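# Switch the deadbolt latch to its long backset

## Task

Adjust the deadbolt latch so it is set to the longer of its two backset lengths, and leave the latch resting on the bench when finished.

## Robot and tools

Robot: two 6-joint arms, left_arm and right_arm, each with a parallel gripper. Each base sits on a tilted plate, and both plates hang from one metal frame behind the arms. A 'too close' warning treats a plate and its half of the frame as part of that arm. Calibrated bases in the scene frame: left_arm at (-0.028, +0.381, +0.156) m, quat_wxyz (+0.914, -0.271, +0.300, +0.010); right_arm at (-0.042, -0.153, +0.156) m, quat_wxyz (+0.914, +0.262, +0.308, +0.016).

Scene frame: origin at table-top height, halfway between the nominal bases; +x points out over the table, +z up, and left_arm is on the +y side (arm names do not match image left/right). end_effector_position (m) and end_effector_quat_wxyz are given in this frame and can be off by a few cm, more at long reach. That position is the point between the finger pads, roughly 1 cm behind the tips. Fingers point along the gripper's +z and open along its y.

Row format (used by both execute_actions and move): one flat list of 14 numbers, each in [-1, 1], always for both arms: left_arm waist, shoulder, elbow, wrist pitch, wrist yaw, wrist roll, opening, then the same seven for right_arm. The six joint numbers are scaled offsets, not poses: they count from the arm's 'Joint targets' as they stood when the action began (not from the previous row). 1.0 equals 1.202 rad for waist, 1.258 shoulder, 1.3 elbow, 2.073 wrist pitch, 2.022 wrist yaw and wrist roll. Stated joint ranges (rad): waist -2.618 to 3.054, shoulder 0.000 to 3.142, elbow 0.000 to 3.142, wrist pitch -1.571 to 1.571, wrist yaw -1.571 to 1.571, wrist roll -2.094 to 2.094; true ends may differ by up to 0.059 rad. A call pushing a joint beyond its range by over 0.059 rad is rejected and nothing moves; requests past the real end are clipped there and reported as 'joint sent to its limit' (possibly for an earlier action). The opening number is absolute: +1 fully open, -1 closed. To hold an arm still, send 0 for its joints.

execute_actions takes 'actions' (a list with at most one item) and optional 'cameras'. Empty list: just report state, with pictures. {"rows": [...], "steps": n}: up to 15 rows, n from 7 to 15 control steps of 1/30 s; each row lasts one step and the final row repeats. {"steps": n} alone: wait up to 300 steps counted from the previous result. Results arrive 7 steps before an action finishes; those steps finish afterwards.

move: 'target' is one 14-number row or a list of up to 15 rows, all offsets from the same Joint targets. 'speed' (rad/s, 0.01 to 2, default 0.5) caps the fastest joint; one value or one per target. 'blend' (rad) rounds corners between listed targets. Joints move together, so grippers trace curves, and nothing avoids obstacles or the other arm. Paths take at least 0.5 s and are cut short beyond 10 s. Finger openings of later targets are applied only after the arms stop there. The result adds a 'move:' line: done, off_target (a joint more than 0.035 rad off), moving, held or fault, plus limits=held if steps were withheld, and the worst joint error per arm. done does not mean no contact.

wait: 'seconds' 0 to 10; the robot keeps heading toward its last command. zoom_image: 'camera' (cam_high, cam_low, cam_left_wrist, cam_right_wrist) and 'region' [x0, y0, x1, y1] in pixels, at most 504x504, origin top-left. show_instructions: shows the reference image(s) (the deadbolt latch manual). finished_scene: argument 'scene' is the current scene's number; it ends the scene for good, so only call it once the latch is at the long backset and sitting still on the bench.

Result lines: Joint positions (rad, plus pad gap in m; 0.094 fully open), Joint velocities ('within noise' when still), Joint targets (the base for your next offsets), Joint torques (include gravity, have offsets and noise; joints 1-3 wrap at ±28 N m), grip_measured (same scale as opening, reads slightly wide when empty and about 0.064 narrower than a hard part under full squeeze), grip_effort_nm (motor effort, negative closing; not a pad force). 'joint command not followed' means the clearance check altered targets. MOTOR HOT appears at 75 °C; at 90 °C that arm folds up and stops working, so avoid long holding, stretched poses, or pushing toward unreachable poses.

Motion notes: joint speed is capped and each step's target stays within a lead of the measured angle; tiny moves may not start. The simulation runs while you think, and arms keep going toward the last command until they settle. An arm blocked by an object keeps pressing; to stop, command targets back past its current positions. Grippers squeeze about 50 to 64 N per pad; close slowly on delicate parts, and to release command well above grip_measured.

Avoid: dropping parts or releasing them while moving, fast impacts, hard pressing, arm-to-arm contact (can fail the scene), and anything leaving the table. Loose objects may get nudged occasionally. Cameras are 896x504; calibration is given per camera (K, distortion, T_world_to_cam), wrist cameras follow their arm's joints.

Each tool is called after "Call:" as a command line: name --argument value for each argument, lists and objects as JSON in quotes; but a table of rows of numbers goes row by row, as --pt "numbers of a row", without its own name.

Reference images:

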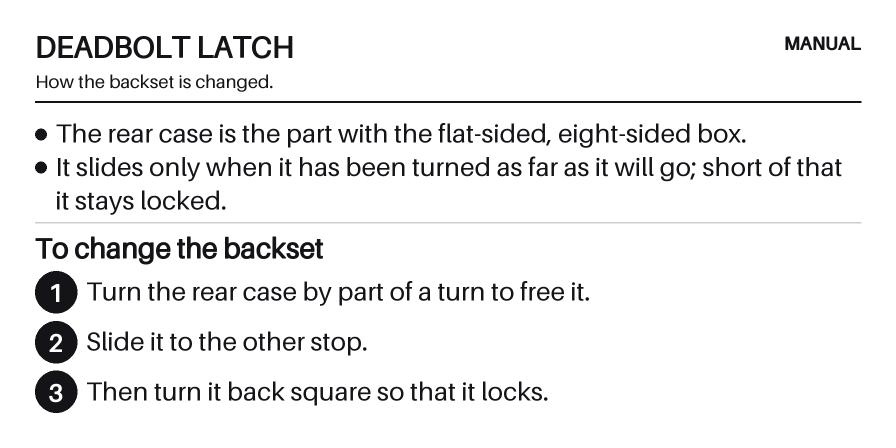

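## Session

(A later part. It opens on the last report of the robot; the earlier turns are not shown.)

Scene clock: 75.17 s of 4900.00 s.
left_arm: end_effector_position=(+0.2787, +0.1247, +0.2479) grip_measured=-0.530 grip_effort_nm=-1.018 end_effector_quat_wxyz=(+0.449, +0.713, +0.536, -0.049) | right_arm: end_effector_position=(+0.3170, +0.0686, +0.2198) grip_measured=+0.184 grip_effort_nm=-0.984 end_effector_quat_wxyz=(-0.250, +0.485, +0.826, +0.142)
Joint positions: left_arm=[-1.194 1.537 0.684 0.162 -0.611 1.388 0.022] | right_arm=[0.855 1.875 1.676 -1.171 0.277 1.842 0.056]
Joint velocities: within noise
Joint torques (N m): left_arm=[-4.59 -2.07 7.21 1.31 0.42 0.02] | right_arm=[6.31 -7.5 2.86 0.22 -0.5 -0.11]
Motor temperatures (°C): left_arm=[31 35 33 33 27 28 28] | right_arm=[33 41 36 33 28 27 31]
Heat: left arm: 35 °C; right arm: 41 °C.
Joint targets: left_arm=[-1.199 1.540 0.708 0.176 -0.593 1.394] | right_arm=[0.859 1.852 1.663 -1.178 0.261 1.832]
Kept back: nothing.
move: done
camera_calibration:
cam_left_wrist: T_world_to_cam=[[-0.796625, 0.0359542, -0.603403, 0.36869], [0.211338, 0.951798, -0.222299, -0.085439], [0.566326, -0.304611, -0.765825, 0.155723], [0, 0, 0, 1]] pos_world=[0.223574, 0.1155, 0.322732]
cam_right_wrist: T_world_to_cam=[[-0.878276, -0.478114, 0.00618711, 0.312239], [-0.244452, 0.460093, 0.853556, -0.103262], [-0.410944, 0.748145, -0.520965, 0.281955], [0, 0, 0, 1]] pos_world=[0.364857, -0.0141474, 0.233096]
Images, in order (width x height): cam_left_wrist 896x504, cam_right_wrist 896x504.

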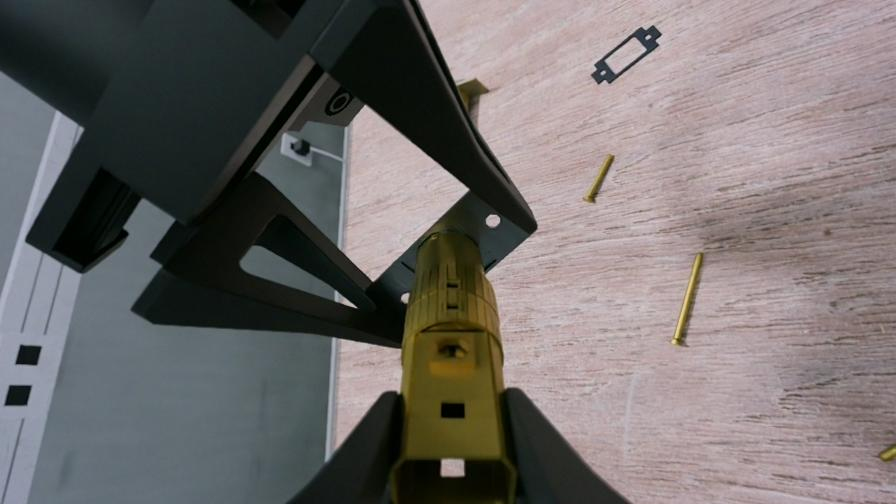

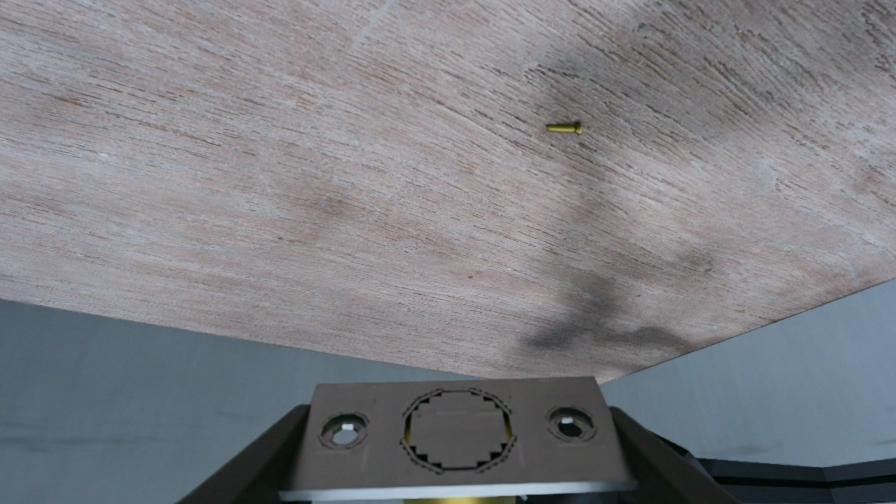

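Call:
move --target '[0,0,0,0,0,0.15,-0.9,0,0,0,0,0,0,-0.2]' --speed 0.4 --cameras '["cam_left_wrist","cam_right_wrist"]'

Call:
zoom_image --camera "cam_left_wrist" --region '[350, 190, 600, 430]'

Scene clock: 76.93 s of 4900.00 s.
left_arm: end_effector_position=(+0.2792, +0.1246, +0.2483) grip_measured=-0.530 grip_effort_nm=-1.018 end_effector_quat_wxyz=(+0.452, +0.785, +0.423, +0.020) | right_arm: end_effector_position=(+0.3169, +0.0686, +0.2198) grip_measured=+0.184 grip_effort_nm=-0.984 end_effector_quat_wxyz=(-0.250, +0.485, +0.826, +0.142)
Joint positions: left_arm=[-1.194 1.537 0.684 0.165 -0.611 1.692 0.022] | right_arm=[0.855 1.875 1.676 -1.171 0.276 1.842 0.056]
Joint velocities: within noise
Joint torques (N m): left_arm=[-4.57 -2.03 7.15 1.27 0.41 0.06] | right_arm=[6.31 -7.51 2.88 0.22 -0.5 -0.11]
Motor temperatures (°C): left_arm=[31 35 33 33 27 28 28] | right_arm=[33 41 36 33 28 27 31]
Heat: left arm: 35 °C; right arm: 41 °C.
Joint targets: left_arm=[-1.199 1.540 0.708 0.176 -0.593 1.697] | right_arm=[0.859 1.852 1.663 -1.178 0.261 1.832]
Kept back: nothing.
move: done
camera_calibration:
cam_left_wrist: T_world_to_cam=[[-0.628646, 0.246905, -0.737456, 0.329449], [0.406016, 0.912971, -0.0404401, -0.180012], [0.663291, -0.324841, -0.674183, 0.108463], [0, 0, 0, 1]] pos_world=[0.208252, 0.118236, 0.308799]
cam_right_wrist: T_world_to_cam=[[-0.878249, -0.478163, 0.00627698, 0.312195], [-0.244259, 0.459842, 0.853746, -0.103406], [-0.411116, 0.748268, -0.520651, 0.281905], [0, 0, 0, 1]] pos_world=[0.364822, -0.0141096, 0.233097]
Images, in order (width x height): cam_left_wrist 896x504, cam_right_wrist 896x504.

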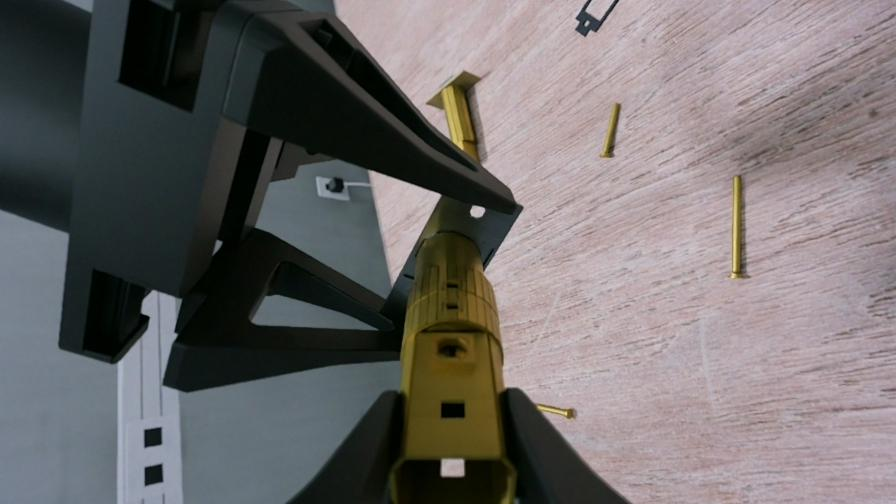

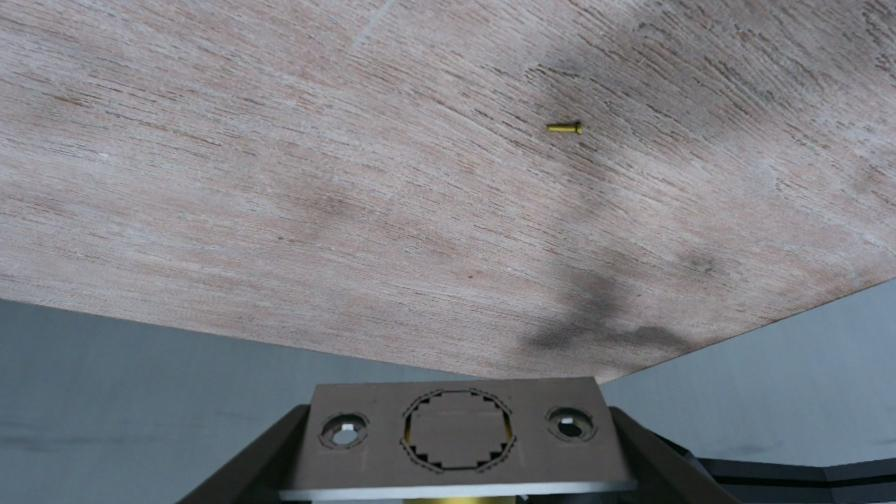

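Scaled by 2.016 from the camera's 896x504 image, which has a finer 1280x720 frame.

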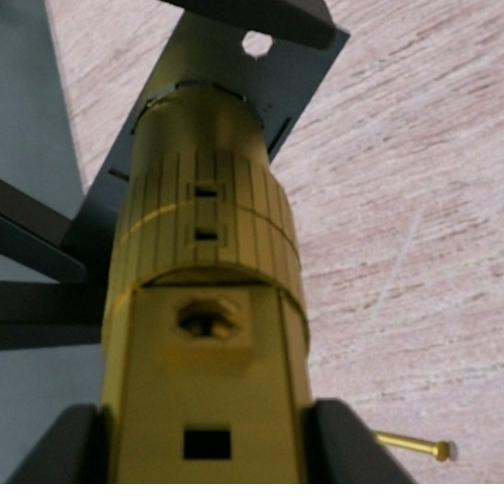

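Call:
move --target '[0,0,0,0,0,0.17,-0.9,0,0,0,0,0,0,-0.2]' --speed 0.4 --cameras '["cam_left_wrist","cam_low"]'

Call:
zoom_image --camera "cam_low" --region '[420, 100, 580, 230]'

Scene clock: 78.80 s of 4900.00 s.
left_arm: end_effector_position=(+0.2795, +0.1243, +0.2489) grip_measured=-0.530 grip_effort_nm=-1.023 end_effector_quat_wxyz=(+0.444, +0.845, +0.283, +0.097) | right_arm: end_effector_position=(+0.3169, +0.0686, +0.2198) grip_measured=+0.184 grip_effort_nm=-0.989 end_effector_quat_wxyz=(-0.250, +0.485, +0.826, +0.142)
Joint positions: left_arm=[-1.194 1.537 0.684 0.168 -0.61 2.036 0.022] | right_arm=[0.855 1.875 1.676 -1.171 0.276 1.842 0.056]
Joint velocities: within noise
Joint torques (N m): left_arm=[-4.56 -2.11 7.27 1.25 0.42 0.09] | right_arm=[6.3 -7.51 2.88 0.22 -0.5 -0.11]
Motor temperatures (°C): left_arm=[31 35 33 33 27 28 28] | right_arm=[33 42 36 33 28 27 31]
Heat: left arm: 35 °C; right arm: 42 °C.
Joint targets: left_arm=[-1.199 1.540 0.708 0.176 -0.593 2.041] | right_arm=[0.859 1.852 1.663 -1.178 0.262 1.832]
Kept back: nothing.
move: done
camera_calibration:
cam_left_wrist: T_world_to_cam=[[-0.370722, 0.457269, -0.808375, 0.249554], [0.56153, 0.803645, 0.197074, -0.268841], [0.739763, -0.380867, -0.554699, 0.0643929], [0, 0, 0, 1]] pos_world=[0.195842, 0.126465, 0.290434]
Images, in order (width x height): cam_low 896x504, cam_left_wrist 896x504.

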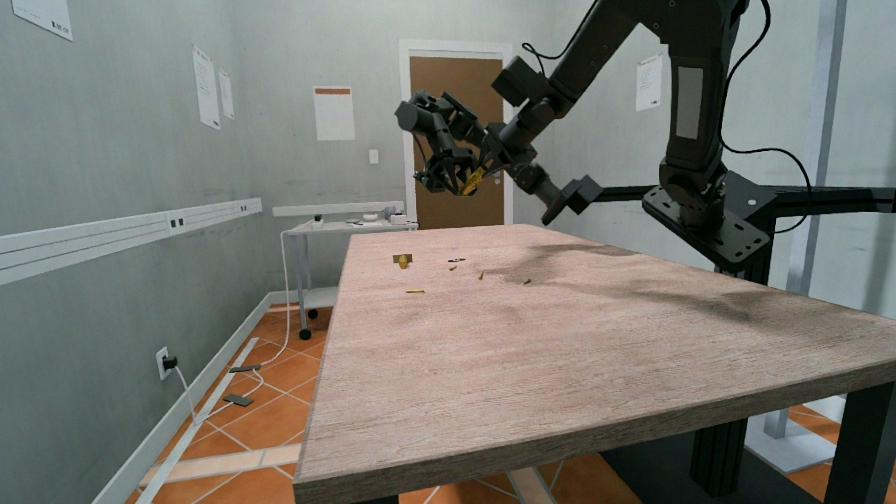

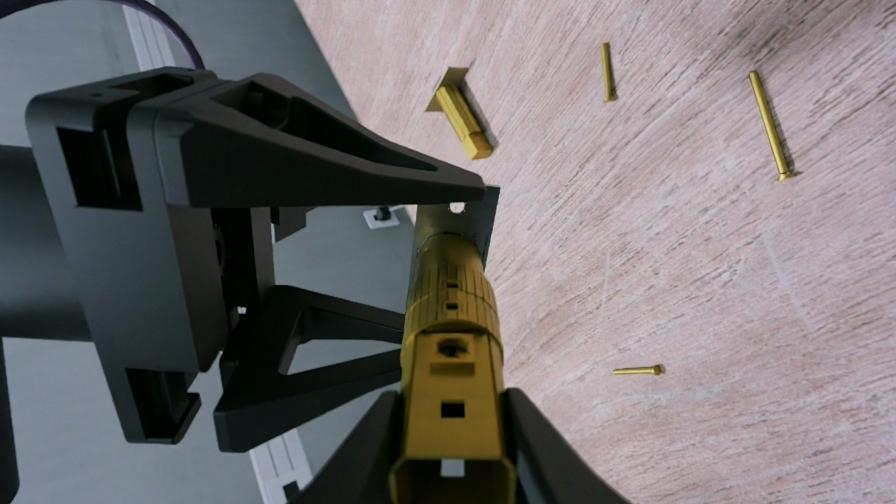

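Scaled by 3.150 from the camera's 896x504 image, which has a finer 1280x720 frame.

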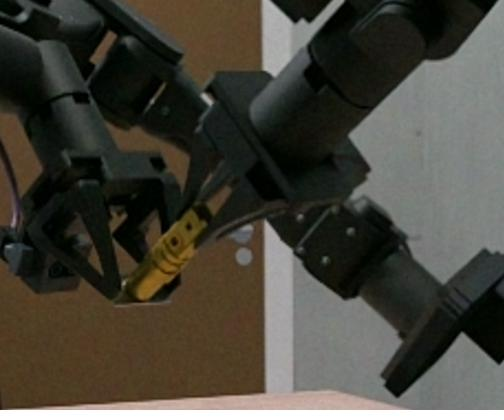

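Call:
move --target '[0,0,0,0,0,-0.76,-0.9,0,0,0,0,0,0,-0.2]' --speed 0.7 --cameras '["cam_left_wrist"]'

Scene clock: 82.23 s of 4900.00 s.
left_arm: end_effector_position=(+0.2779, +0.1247, +0.2473) grip_measured=-0.530 grip_effort_nm=-1.023 end_effector_quat_wxyz=(+0.387, +0.425, +0.785, -0.232) | right_arm: end_effector_position=(+0.3168, +0.0686, +0.2198) grip_measured=+0.184 grip_effort_nm=-0.984 end_effector_quat_wxyz=(-0.250, +0.485, +0.826, +0.142)
Joint positions: left_arm=[-1.194 1.537 0.684 0.157 -0.61 0.525 0.022] | right_arm=[0.855 1.875 1.676 -1.171 0.276 1.841 0.056]
Joint velocities: within noise
Joint torques (N m): left_arm=[-4.46 -2.11 7.17 1.36 0.41 -0.31] | right_arm=[6.31 -7.5 2.91 0.23 -0.5 -0.1]
Motor temperatures (°C): left_arm=[31 34 33 34 27 28 28] | right_arm=[33 42 36 33 28 27 31]
Heat: left arm: 34 °C; right arm: 42 °C.
Joint targets: left_arm=[-1.199 1.540 0.708 0.176 -0.594 0.504] | right_arm=[0.859 1.852 1.663 -1.178 0.262 1.832]
Kept back: nothing.
move: done
camera_calibration:
cam_left_wrist: T_world_to_cam=[[-0.853436, -0.521002, 0.0142782, 0.300185], [-0.468042, 0.754055, -0.460802, 0.187011], [0.229312, -0.399947, -0.887388, 0.291342], [0, 0, 0, 1]] pos_world=[0.27691, 0.131902, 0.340422]
Images, in order (width x height): cam_left_wrist 896x504.

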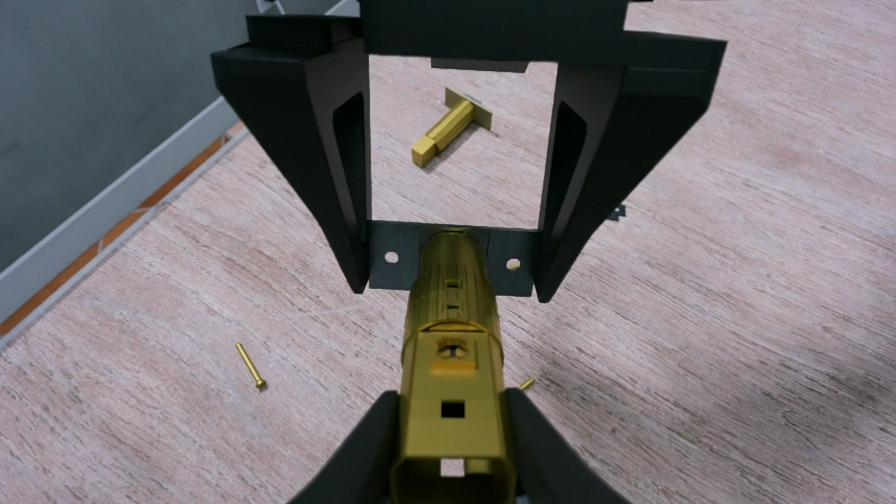

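Call:
move --target '[0,0,0,0,0,-0.04,-0.9,0,0,0,0,0,0,-0.2]' --speed 0.3 --cameras '["cam_left_wrist","cam_right_wrist"]'

Scene clock: 83.33 s of 4900.00 s.
left_arm: end_effector_position=(+0.2763, +0.1243, +0.2467) grip_measured=-0.530 grip_effort_nm=-1.018 end_effector_quat_wxyz=(+0.379, +0.411, +0.793, -0.242) | right_arm: end_effector_position=(+0.3151, +0.0676, +0.2197) grip_measured=+0.184 grip_effort_nm=-0.984 end_effector_quat_wxyz=(-0.253, +0.483, +0.827, +0.139)
Joint positions: left_arm=[-1.194 1.537 0.684 0.151 -0.605 0.481 0.022] | right_arm=[0.853 1.875 1.676 -1.179 0.271 1.841 0.056]
Joint velocities: within noise
Joint torques (N m): left_arm=[-4.53 -2.09 7.2 1.43 0.34 -0.71] | right_arm=[6.38 -7.51 2.85 0.29 -0.42 -0.1]
Motor temperatures (°C): left_arm=[31 34 33 34 27 28 28] | right_arm=[33 42 36 33 28 27 31]
Heat: left arm: 34 °C; right arm: 42 °C.
Joint targets: left_arm=[-1.199 1.540 0.708 0.176 -0.593 0.423] | right_arm=[0.859 1.852 1.663 -1.178 0.261 1.832]
Kept back: nothing.
move: off_target (left_arm); left_arm: the wrist roll is farthest, 0.058 rad from its target
camera_calibration:
cam_left_wrist: T_world_to_cam=[[-0.842903, -0.535633, 0.0511077, 0.288422], [-0.496468, 0.737601, -0.457672, 0.195435], [0.207447, -0.411146, -0.887651, 0.298509], [0, 0, 0, 1]] pos_world=[0.278214, 0.133066, 0.339676]
cam_right_wrist: T_world_to_cam=[[-0.874985, -0.483975, 0.0130195, 0.308027], [-0.241002, 0.458719, 0.855274, -0.104511], [-0.419903, 0.745215, -0.518012, 0.28425], [0, 0, 0, 1]] pos_world=[0.363689, -0.0148091, 0.23262]
Images, in order (width x height): cam_left_wrist 896x504, cam_right_wrist 896x504.

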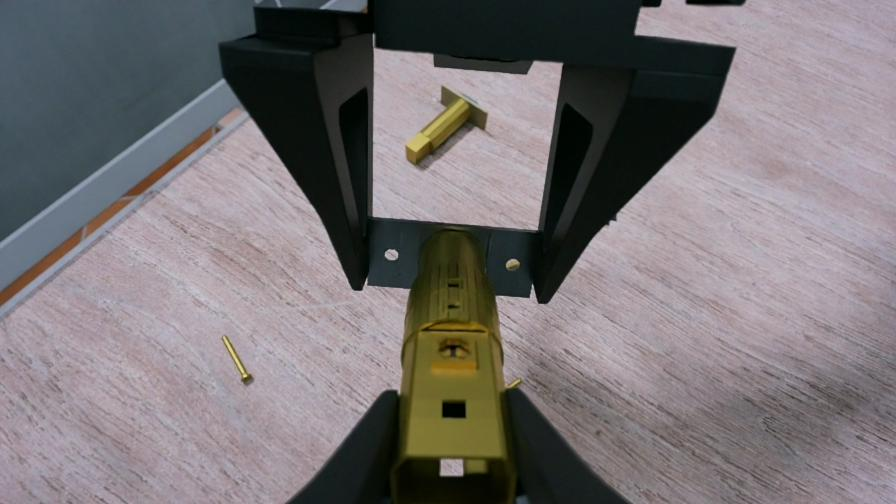

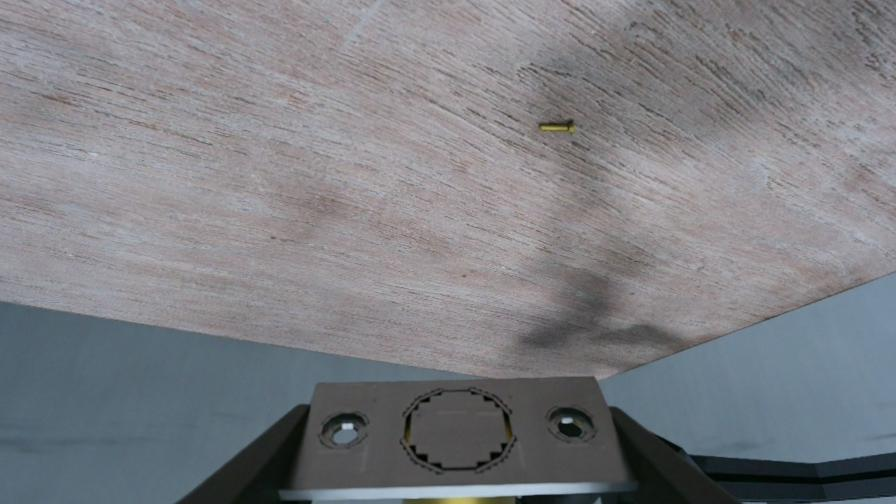

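Call:
move --pt "0 0 0 0 0 0.073 -0.7 0 0 0 0 0 0 -0.2" --pt "0 0 0 0 0 0.073 0.15 0 0 0 0 0 0 -0.2" --pt "0 0 0 0 0 -0.696 0.15 0 0 0 0 0 0 -0.2" --speed 0.8 --cameras '["cam_left_wrist","cam_right_wrist"]'

Scene clock: 88.30 s of 4900.00 s.
left_arm: end_effector_position=(+0.2785, +0.1236, +0.2490) grip_measured=+0.148 grip_effort_nm=0.105 end_effector_quat_wxyz=(+0.122, -0.228, +0.861, -0.438) | right_arm: end_effector_position=(+0.3152, +0.0678, +0.2197) grip_measured=+0.184 grip_effort_nm=-0.984 end_effector_quat_wxyz=(-0.253, +0.483, +0.826, +0.139)
Joint positions: left_arm=[-1.194 1.537 0.684 0.166 -0.603 -0.982 0.054] | right_arm=[0.853 1.875 1.676 -1.178 0.27 1.841 0.056]
Joint velocities: within noise
Joint torques (N m): left_arm=[-4.59 -2.17 7.21 1.26 0.34 0] | right_arm=[6.38 -7.49 2.89 0.28 -0.43 -0.1]
Motor temperatures (°C): left_arm=[31 34 33 34 27 28 28] | right_arm=[33 42 36 33 28 27 31]
Heat: left arm: 34 °C; right arm: 42 °C.
Joint targets: left_arm=[-1.199 1.540 0.708 0.176 -0.593 -0.984] | right_arm=[0.859 1.852 1.663 -1.178 0.261 1.832]
Kept back: nothing.
move: done
camera_calibration:
cam_left_wrist: T_world_to_cam=[[0.265703, -0.525845, 0.808015, -0.208648], [-0.963907, -0.130233, 0.232211, 0.263748], [-0.0168772, -0.840551, -0.541469, 0.329173], [0, 0, 0, 1]] pos_world=[0.315223, 0.201319, 0.285583]
cam_right_wrist: T_world_to_cam=[[-0.875235, -0.483534, 0.0126336, 0.308319], [-0.240823, 0.458263, 0.855569, -0.104706], [-0.419486, 0.745781, -0.517534, 0.283924], [0, 0, 0, 1]] pos_world=[0.363738, -0.01468, 0.232629]
Images, in order (width x height): cam_left_wrist 896x504, cam_right_wrist 896x504.

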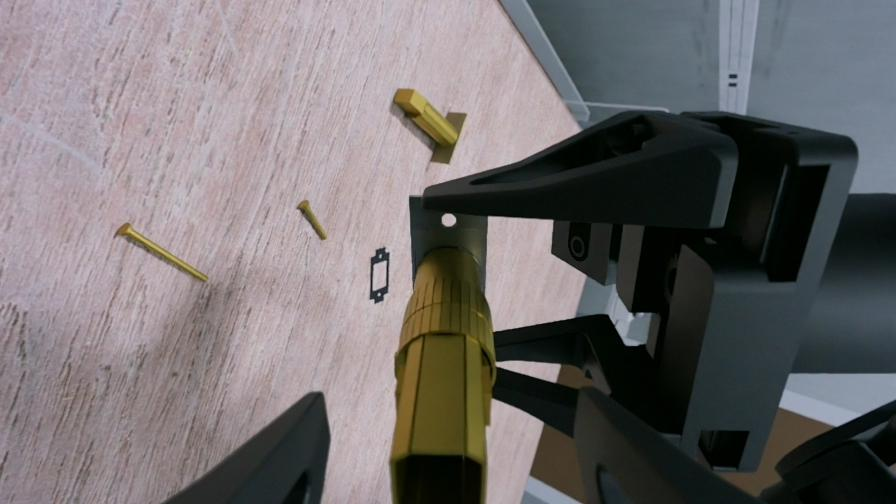

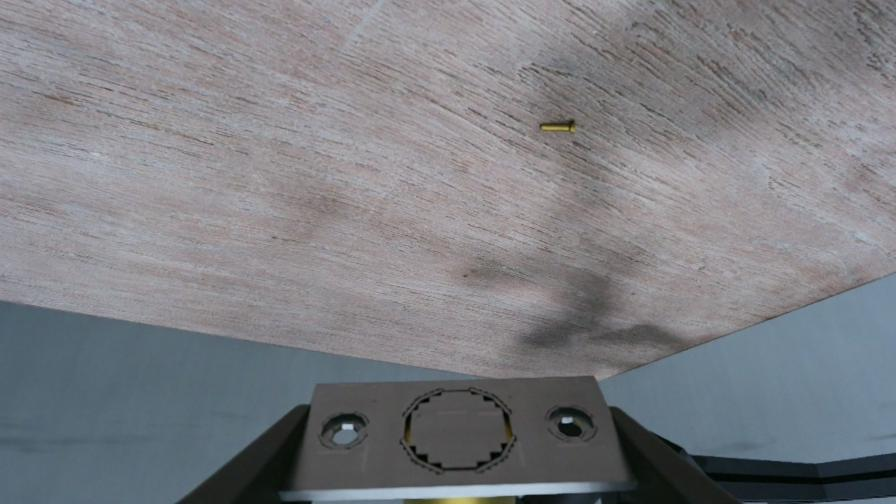

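Call:
move --target '[0,-0.012,-0.0215,0,0,0,0.15,0,0,0,0,0,0,-0.2]' --speed 0.1 --cameras '["cam_left_wrist"]'

Scene clock: 89.70 s of 4900.00 s.
left_arm: end_effector_position=(+0.2786, +0.1236, +0.2491) grip_measured=+0.148 grip_effort_nm=0.100 end_effector_quat_wxyz=(+0.122, -0.229, +0.861, -0.439) | right_arm: end_effector_position=(+0.3152, +0.0678, +0.2197) grip_measured=+0.184 grip_effort_nm=-0.984 end_effector_quat_wxyz=(-0.253, +0.483, +0.826, +0.139)
Joint positions: left_arm=[-1.194 1.537 0.684 0.166 -0.603 -0.983 0.054] | right_arm=[0.853 1.875 1.676 -1.178 0.27 1.841 0.056]
Joint velocities: within noise
Joint torques (N m): left_arm=[-4.6 -3.3 4.86 1.26 0.38 0] | right_arm=[6.38 -7.51 2.88 0.28 -0.44 -0.1]
Motor temperatures (°C): left_arm=[31 34 33 34 27 28 28] | right_arm=[33 42 36 33 28 27 31]
Heat: left arm: 34 °C; right arm: 42 °C.
Joint targets: left_arm=[-1.199 1.525 0.680 0.176 -0.593 -0.984] | right_arm=[0.859 1.852 1.663 -1.178 0.261 1.832]
Kept back: nothing.
move: done
camera_calibration:
cam_left_wrist: T_world_to_cam=[[0.266452, -0.525188, 0.808196, -0.209051], [-0.963706, -0.130785, 0.232735, 0.263673], [-0.0165298, -0.840876, -0.540975, 0.329015], [0, 0, 0, 1]] pos_world=[0.315244, 0.201354, 0.285577]
Images, in order (width x height): cam_left_wrist 896x504.

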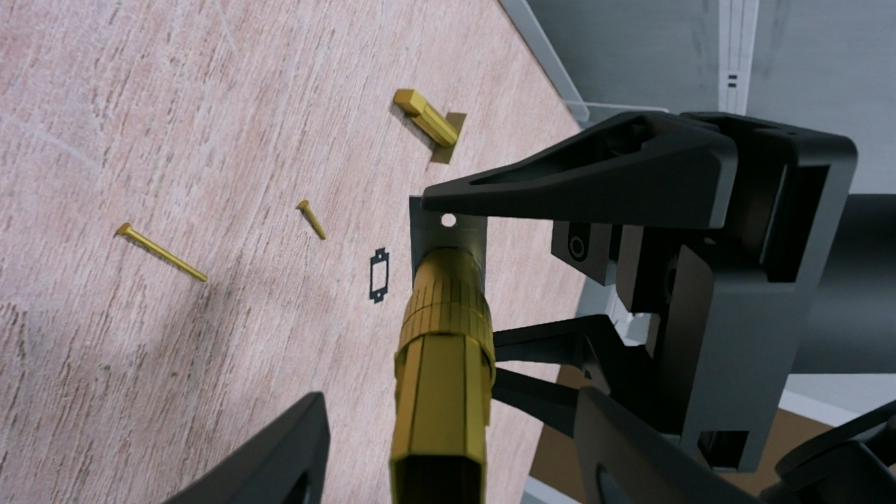

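Call:
move --target '[0,-0.008,-0.012,0,0,0,0.15,0,0,0,0,0,0,-0.2]' --speed 0.1 --cameras '["cam_left_wrist"]'

Scene clock: 90.67 s of 4900.00 s.
left_arm: end_effector_position=(+0.2744, +0.1242, +0.2451) grip_measured=+0.148 grip_effort_nm=0.110 end_effector_quat_wxyz=(+0.120, -0.225, +0.863, -0.435) | right_arm: end_effector_position=(+0.3152, +0.0678, +0.2197) grip_measured=+0.184 grip_effort_nm=-0.984 end_effector_quat_wxyz=(-0.253, +0.483, +0.826, +0.139)
Joint positions: left_arm=[-1.194 1.537 0.671 0.168 -0.603 -0.983 0.054] | right_arm=[0.853 1.875 1.676 -1.178 0.27 1.841 0.056]
Joint velocities: within noise
Joint torques (N m): left_arm=[-4.59 -4.25 4.63 1.24 0.36 -0.02] | right_arm=[6.39 -7.51 2.88 0.29 -0.43 -0.1]
Motor temperatures (°C): left_arm=[31 34 33 34 27 28 28] | right_arm=[33 42 36 33 28 27 31]
Heat: left arm: 34 °C; right arm: 42 °C.
Joint targets: left_arm=[-1.199 1.514 0.665 0.176 -0.593 -0.984] | right_arm=[0.859 1.852 1.663 -1.178 0.261 1.832]
Kept back: nothing.
move: done
camera_calibration:
cam_left_wrist: T_world_to_cam=[[0.263896, -0.533712, 0.803437, -0.201487], [-0.964244, -0.124964, 0.233702, 0.259889], [-0.0243287, -0.836382, -0.547606, 0.33056], [0, 0, 0, 1]] pos_world=[0.31181, 0.201416, 0.282162]
Images, in order (width x height): cam_left_wrist 896x504.

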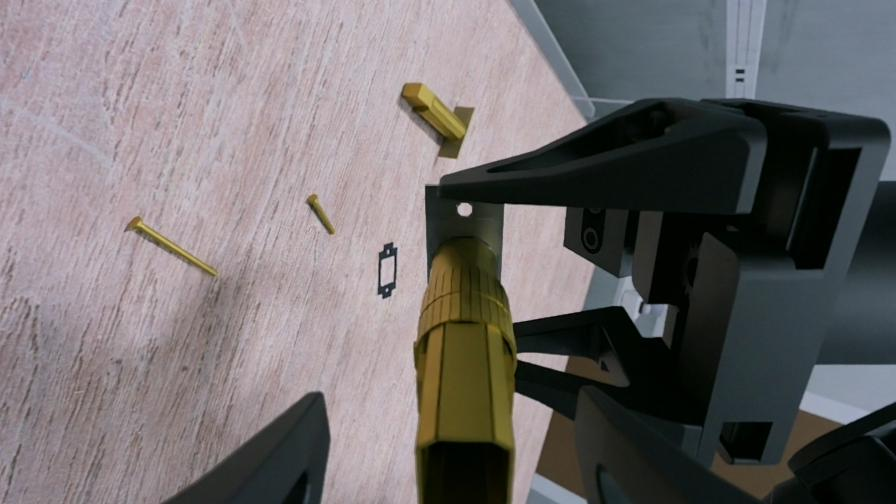

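Call:
execute_actions --actions '[{"rows":[[0,0,0,0,0,0,0.0,0,0,0,0,0,0,-0.2],[0,0,0,0,0,0,-0.1,0,0,0,0,0,0,-0.2],[0,0,0,0,0,0,-0.2,0,0,0,0,0,0,-0.2],[0,0,0,0,0,0,-0.28,0,0,0,0,0,0,-0.2],[0,0,0,0,0,0,-0.34,0,0,0,0,0,0,-0.2],[0,0,0,0,0,0,-0.38,0,0,0,0,0,0,-0.2],[0,0,0,0,0,0,-0.41,0,0,0,0,0,0,-0.2],[0,0,0,0,0,0,-0.43,0,0,0,0,0,0,-0.2],[0,0,0,0,0,0,-0.45,0,0,0,0,0,0,-0.2],[0,0,0,0,0,0,-0.47,0,0,0,0,0,0,-0.2],[0,0,0,0,0,0,-0.49,0,0,0,0,0,0,-0.2],[0,0,0,0,0,0,-0.51,0,0,0,0,0,0,-0.2],[0,0,0,0,0,0,-0.53,0,0,0,0,0,0,-0.2],[0,0,0,0,0,0,-0.56,0,0,0,0,0,0,-0.2],[0,0,0,0,0,0,-0.6,0,0,0,0,0,0,-0.2]]}]'

Call:
execute_actions --actions '[{"rows":[[0,0,0,0,0,0,-0.7,0,0,0,0,0,0,-0.2],[0,0,0,0,0,0,-0.8,0,0,0,0,0,0,-0.2]],"steps":15}]' --cameras '["cam_left_wrist","cam_right_wrist"]'

Scene clock: 91.53 s of 4900.00 s.
left_arm: end_effector_position=(+0.2744, +0.1242, +0.2451) grip_measured=-0.415 grip_effort_nm=-0.042 end_effector_quat_wxyz=(+0.120, -0.225, +0.863, -0.435) | right_arm: end_effector_position=(+0.3152, +0.0678, +0.2197) grip_measured=+0.184 grip_effort_nm=-0.984 end_effector_quat_wxyz=(-0.253, +0.483, +0.826, +0.139)
Joint positions: left_arm=[-1.194 1.537 0.671 0.168 -0.603 -0.983 0.027] | right_arm=[0.853 1.875 1.676 -1.178 0.27 1.841 0.056]
Joint velocities: left_arm=[0.007 0.007 -0.022 0.022 0.051 -0.037 -0.03] | right_arm=[within noise]
Joint torques (N m): left_arm=[-4.55 -4.19 4.82 1.24 0.34 -0.01] | right_arm=[6.39 -7.5 2.86 0.28 -0.43 -0.1]
Motor temperatures (°C): left_arm=[31 34 33 34 27 28 28] | right_arm=[33 42 36 33 28 27 31]
Heat: left arm: 34 °C; right arm: 42 °C.
Joint targets: left_arm=[-1.199 1.514 0.665 0.176 -0.593 -0.984] | right_arm=[0.859 1.852 1.663 -1.178 0.261 1.832]
Steps of this call (1-18: nothing new was sent; 19-26: this action's first 8). Readings (joint positions of left_arm | right_arm):
19: [-1.194 1.537 0.671 0.168 -0.603 -0.983] | [0.853 1.875 1.676 -1.178 0.270 1.841]
20: [-1.194 1.537 0.671 0.168 -0.603 -0.983] | [0.853 1.875 1.676 -1.178 0.270 1.841]
22: [-1.194 1.537 0.671 0.168 -0.603 -0.983] | [0.853 1.875 1.676 -1.178 0.270 1.841]
26: the state above

Scene clock: 92.03 s of 4900.00 s.
left_arm: end_effector_position=(+0.2751, +0.1235, +0.2470) grip_measured=-0.639 grip_effort_nm=-1.033 end_effector_quat_wxyz=(+0.120, -0.226, +0.861, -0.440) | right_arm: end_effector_position=(+0.3154, +0.0677, +0.2196) grip_measured=+0.184 grip_effort_nm=-0.989 end_effector_quat_wxyz=(-0.253, +0.483, +0.826, +0.139)
Joint positions: left_arm=[-1.194 1.536 0.671 0.174 -0.597 -0.983 0.017] | right_arm=[0.853 1.875 1.676 -1.178 0.271 1.841 0.056]
Joint velocities: within noise
Joint torques (N m): left_arm=[-4.57 -4.04 4.86 1.16 0.28 -0.03] | right_arm=[6.41 -7.53 2.91 0.28 -0.43 -0.1]
Motor temperatures (°C): left_arm=[31 34 32 34 27 28 28] | right_arm=[33 42 36 33 28 27 31]
Heat: left arm: 34 °C; right arm: 42 °C.
Joint targets: left_arm=[-1.199 1.515 0.665 0.176 -0.593 -0.984] | right_arm=[0.859 1.852 1.663 -1.178 0.262 1.832]
Steps of this call (1-7: your previous action's last 7; 8-15: this action's first 8). Readings (joint positions of left_arm | right_arm):
8: [-1.194 1.537 0.671 0.173 -0.599 -0.983] | [0.853 1.875 1.676 -1.178 0.271 1.841]
9: [-1.194 1.536 0.671 0.174 -0.597 -0.983] | [0.853 1.875 1.676 -1.178 0.271 1.841]
11: [-1.194 1.536 0.671 0.174 -0.597 -0.983] | [0.853 1.875 1.676 -1.178 0.271 1.841]
15: the state above
camera_calibration:
cam_left_wrist: T_world_to_cam=[[0.264589, -0.525123, 0.80885, -0.206112], [-0.964092, -0.124197, 0.23474, 0.25967], [-0.0228105, -0.841915, -0.539128, 0.329134], [0, 0, 0, 1]] pos_world=[0.312388, 0.201119, 0.283204]
cam_right_wrist: T_world_to_cam=[[-0.87555, -0.482966, 0.0124795, 0.308564], [-0.240952, 0.45891, 0.855187, -0.104381], [-0.418753, 0.745752, -0.51817, 0.283907], [0, 0, 0, 1]] pos_world=[0.363899, -0.0147971, 0.232527]
Images, in order (width x height): cam_left_wrist 896x504, cam_right_wrist 896x504.

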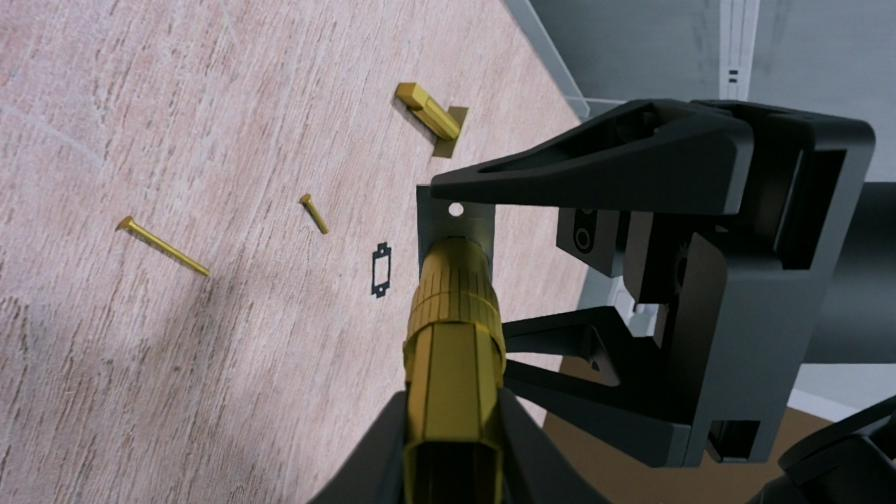

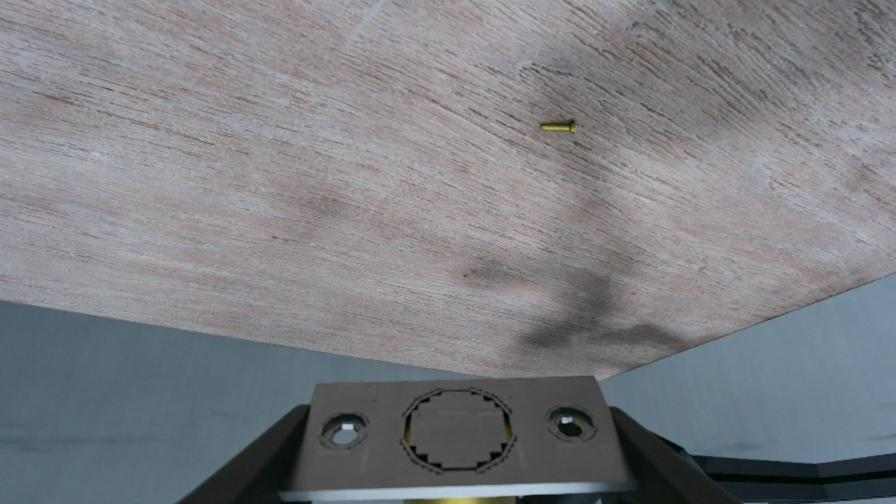

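Call:
move --target '[0,0,0,0,0,0.76,-0.8,0,0,0,0,0,0,-0.2]' --speed 0.9 --cameras '["cam_left_wrist"]'

Call:
move --target '[0,0,0,0,0,0.1,-0.8,0,0,0,0,0,0,-0.2]' --speed 0.4 --cameras '["cam_left_wrist","cam_right_wrist"]'

Scene clock: 95.07 s of 4900.00 s.
left_arm: end_effector_position=(+0.2764, +0.1241, +0.2471) grip_measured=-0.639 grip_effort_nm=-1.018 end_effector_quat_wxyz=(+0.391, +0.429, +0.780, -0.233) | right_arm: end_effector_position=(+0.3154, +0.0677, +0.2196) grip_measured=+0.184 grip_effort_nm=-0.984 end_effector_quat_wxyz=(-0.253, +0.483, +0.826, +0.139)
Joint positions: left_arm=[-1.194 1.536 0.671 0.178 -0.603 0.542 0.017] | right_arm=[0.853 1.875 1.676 -1.178 0.27 1.841 0.056]
Joint velocities: within noise
Joint torques (N m): left_arm=[-4.51 -4.07 4.75 1.14 0.36 0.09] | right_arm=[6.39 -7.53 2.88 0.29 -0.43 -0.1]
Motor temperatures (°C): left_arm=[31 34 32 34 27 28 28] | right_arm=[33 42 36 32 28 27 31]
Heat: left arm: 34 °C; right arm: 42 °C.
Joint targets: left_arm=[-1.199 1.515 0.665 0.176 -0.594 0.553] | right_arm=[0.859 1.852 1.663 -1.178 0.261 1.832]
Kept back: nothing.
move: done
camera_calibration:
cam_left_wrist: T_world_to_cam=[[-0.857543, -0.514371, 0.00643532, 0.300873], [-0.456608, 0.755361, -0.470042, 0.185664], [0.236915, -0.40602, -0.882621, 0.288754], [0, 0, 0, 1]] pos_world=[0.274377, 0.131757, 0.340194]
Images, in order (width x height): cam_left_wrist 896x504.

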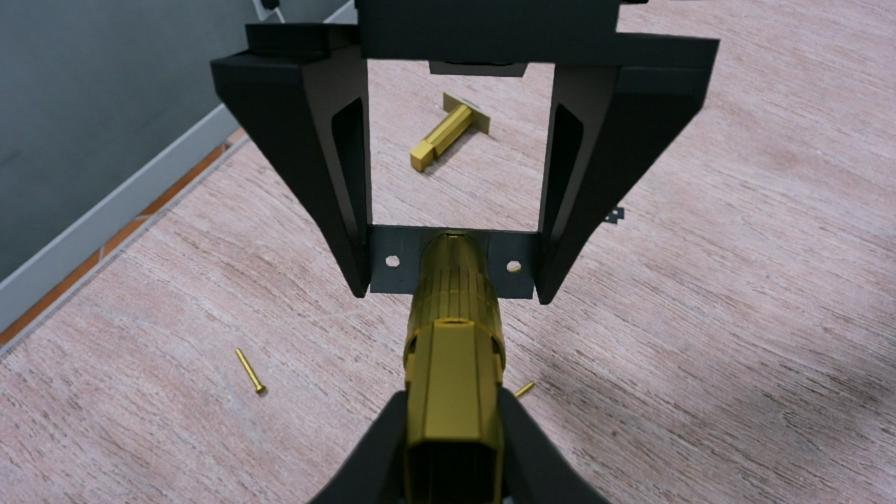

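Scene clock: 96.07 s of 4900.00 s.
left_arm: end_effector_position=(+0.2787, +0.1254, +0.2484) grip_measured=-0.638 grip_effort_nm=-1.028 end_effector_quat_wxyz=(+0.411, +0.486, +0.745, -0.199) | right_arm: end_effector_position=(+0.3178, +0.0698, +0.2200) grip_measured=+0.184 grip_effort_nm=-0.984 end_effector_quat_wxyz=(-0.252, +0.486, +0.824, +0.145)
Joint positions: left_arm=[-1.194 1.531 0.671 0.184 -0.609 0.703 0.017] | right_arm=[0.853 1.875 1.676 -1.164 0.27 1.839 0.056]
Joint velocities: within noise
Joint torques (N m): left_arm=[-4.53 -3.67 4.78 1.09 0.43 0.61] | right_arm=[6.46 -7.54 2.91 0.15 -0.43 -0.1]
Motor temperatures (°C): left_arm=[31 34 32 34 27 28 28] | right_arm=[33 42 36 32 28 27 31]
Heat: left arm: 34 °C; right arm: 42 °C.
Joint targets: left_arm=[-1.199 1.514 0.665 0.176 -0.593 0.755] | right_arm=[0.859 1.852 1.663 -1.178 0.261 1.832]
Kept back: nothing.
move: off_target (left_arm); left_arm: the wrist roll is farthest, 0.052 rad from its target
camera_calibration:
cam_left_wrist: T_world_to_cam=[[-0.890477, -0.43744, -0.125286, 0.335767], [-0.336895, 0.818889, -0.464674, 0.143711], [0.305863, -0.371573, -0.876574, 0.26489], [0, 0, 0, 1]] pos_world=[0.266388, 0.127621, 0.341042]
cam_right_wrist: T_world_to_cam=[[-0.879794, -0.47534, 0.00377193, 0.314391], [-0.241822, 0.454385, 0.857354, -0.105033], [-0.409249, 0.753383, -0.514713, 0.279182], [0, 0, 0, 1]] pos_world=[0.365455, -0.0131627, 0.232563]
Images, in order (width x height): cam_left_wrist 896x504, cam_right_wrist 896x504.

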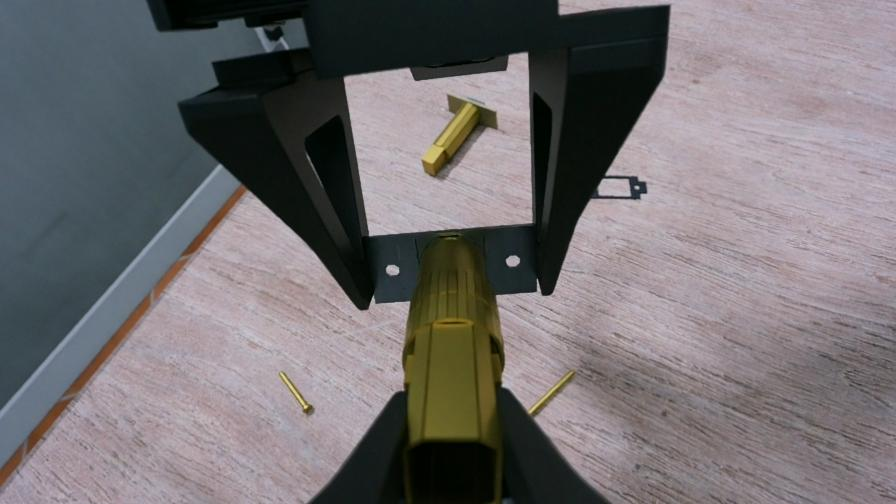

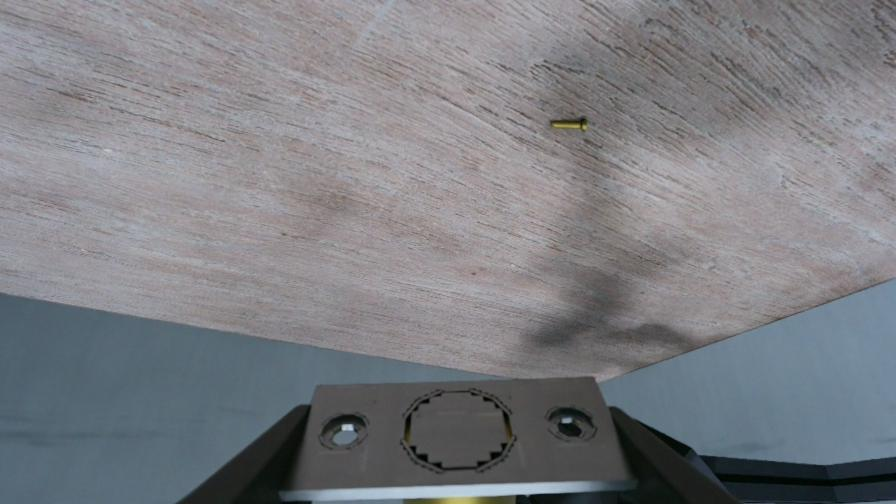

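Call:
move --target '[-0.0191,-0.0334,-0.0077,-0.0198,-0.0208,-0.0346,-0.9,0,0,0,0,0,0,-0.3]' --speed 0.05 --cameras '["cam_left_wrist","cam_right_wrist"]'

Call:
zoom_image --camera "cam_left_wrist" --region '[350, 190, 600, 430]'

Scene clock: 98.87 s of 4900.00 s.
left_arm: end_effector_position=(+0.2781, +0.1322, +0.2516) grip_measured=-0.638 grip_effort_nm=-1.018 end_effector_quat_wxyz=(+0.411, +0.481, +0.748, -0.200) | right_arm: end_effector_position=(+0.3185, +0.0737, +0.2221) grip_measured=+0.184 grip_effort_nm=-0.984 end_effector_quat_wxyz=(-0.258, +0.486, +0.821, +0.153)
Joint positions: left_arm=[-1.201 1.497 0.664 0.156 -0.617 0.688 0.017] | right_arm=[0.853 1.875 1.676 -1.15 0.254 1.837 0.056]
Joint velocities: within noise
Joint torques (N m): left_arm=[-5.85 -4.11 4.57 0.97 0.07 -0.05] | right_arm=[6.46 -7.54 2.92 0.04 -0.26 -0.07]
Motor temperatures (°C): left_arm=[31 35 32 34 27 28 28] | right_arm=[33 42 36 32 28 27 31]
Heat: left arm: 35 °C; right arm: 42 °C.
Joint targets: left_arm=[-1.222 1.472 0.655 0.135 -0.635 0.685] | right_arm=[0.859 1.852 1.663 -1.178 0.262 1.831]
Kept back: nothing.
move: done
camera_calibration:
cam_left_wrist: T_world_to_cam=[[-0.887564, -0.445375, -0.117776, 0.336902], [-0.346848, 0.814294, -0.465426, 0.142926], [0.303193, -0.372245, -0.877216, 0.271341], [0, 0, 0, 1]] pos_world=[0.266327, 0.13467, 0.344225]
cam_right_wrist: T_world_to_cam=[[-0.882843, -0.469662, -0.00227693, 0.318784], [-0.235595, 0.438654, 0.867224, -0.111447], [-0.406304, 0.766159, -0.497913, 0.271994], [0, 0, 0, 1]] pos_world=[0.365692, -0.00978375, 0.232805]
Images, in order (width x height): cam_left_wrist 896x504, cam_right_wrist 896x504.

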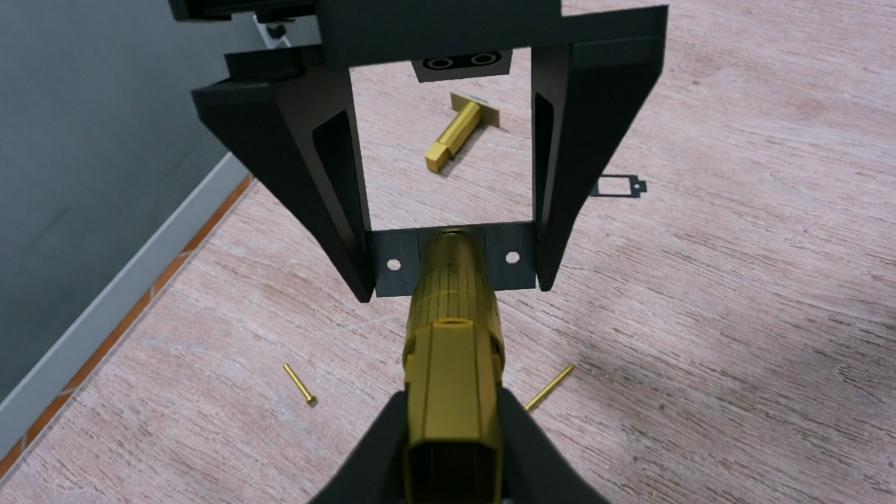

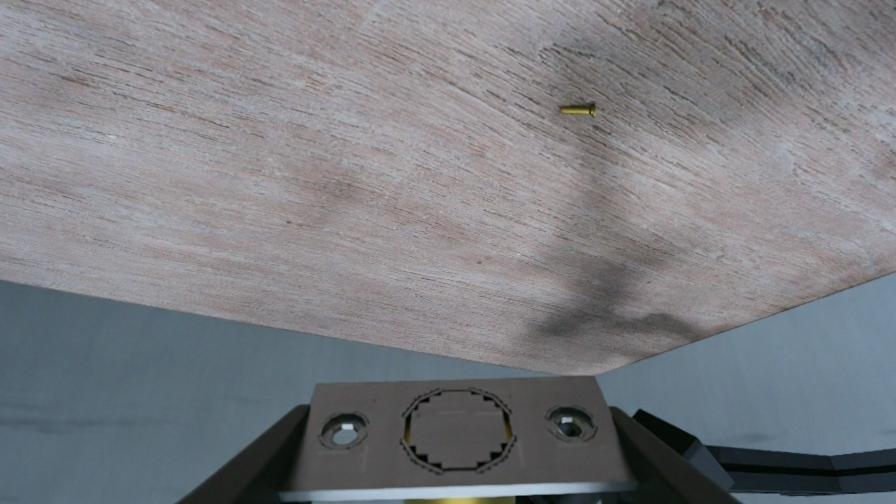

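Scaled by 2.016 from the camera's 896x504 image, which has a finer 1280x720 frame.

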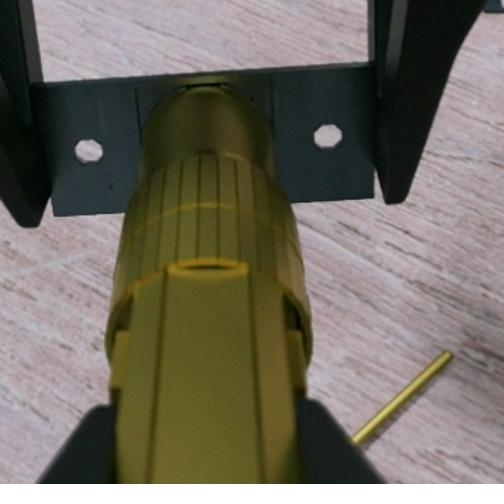

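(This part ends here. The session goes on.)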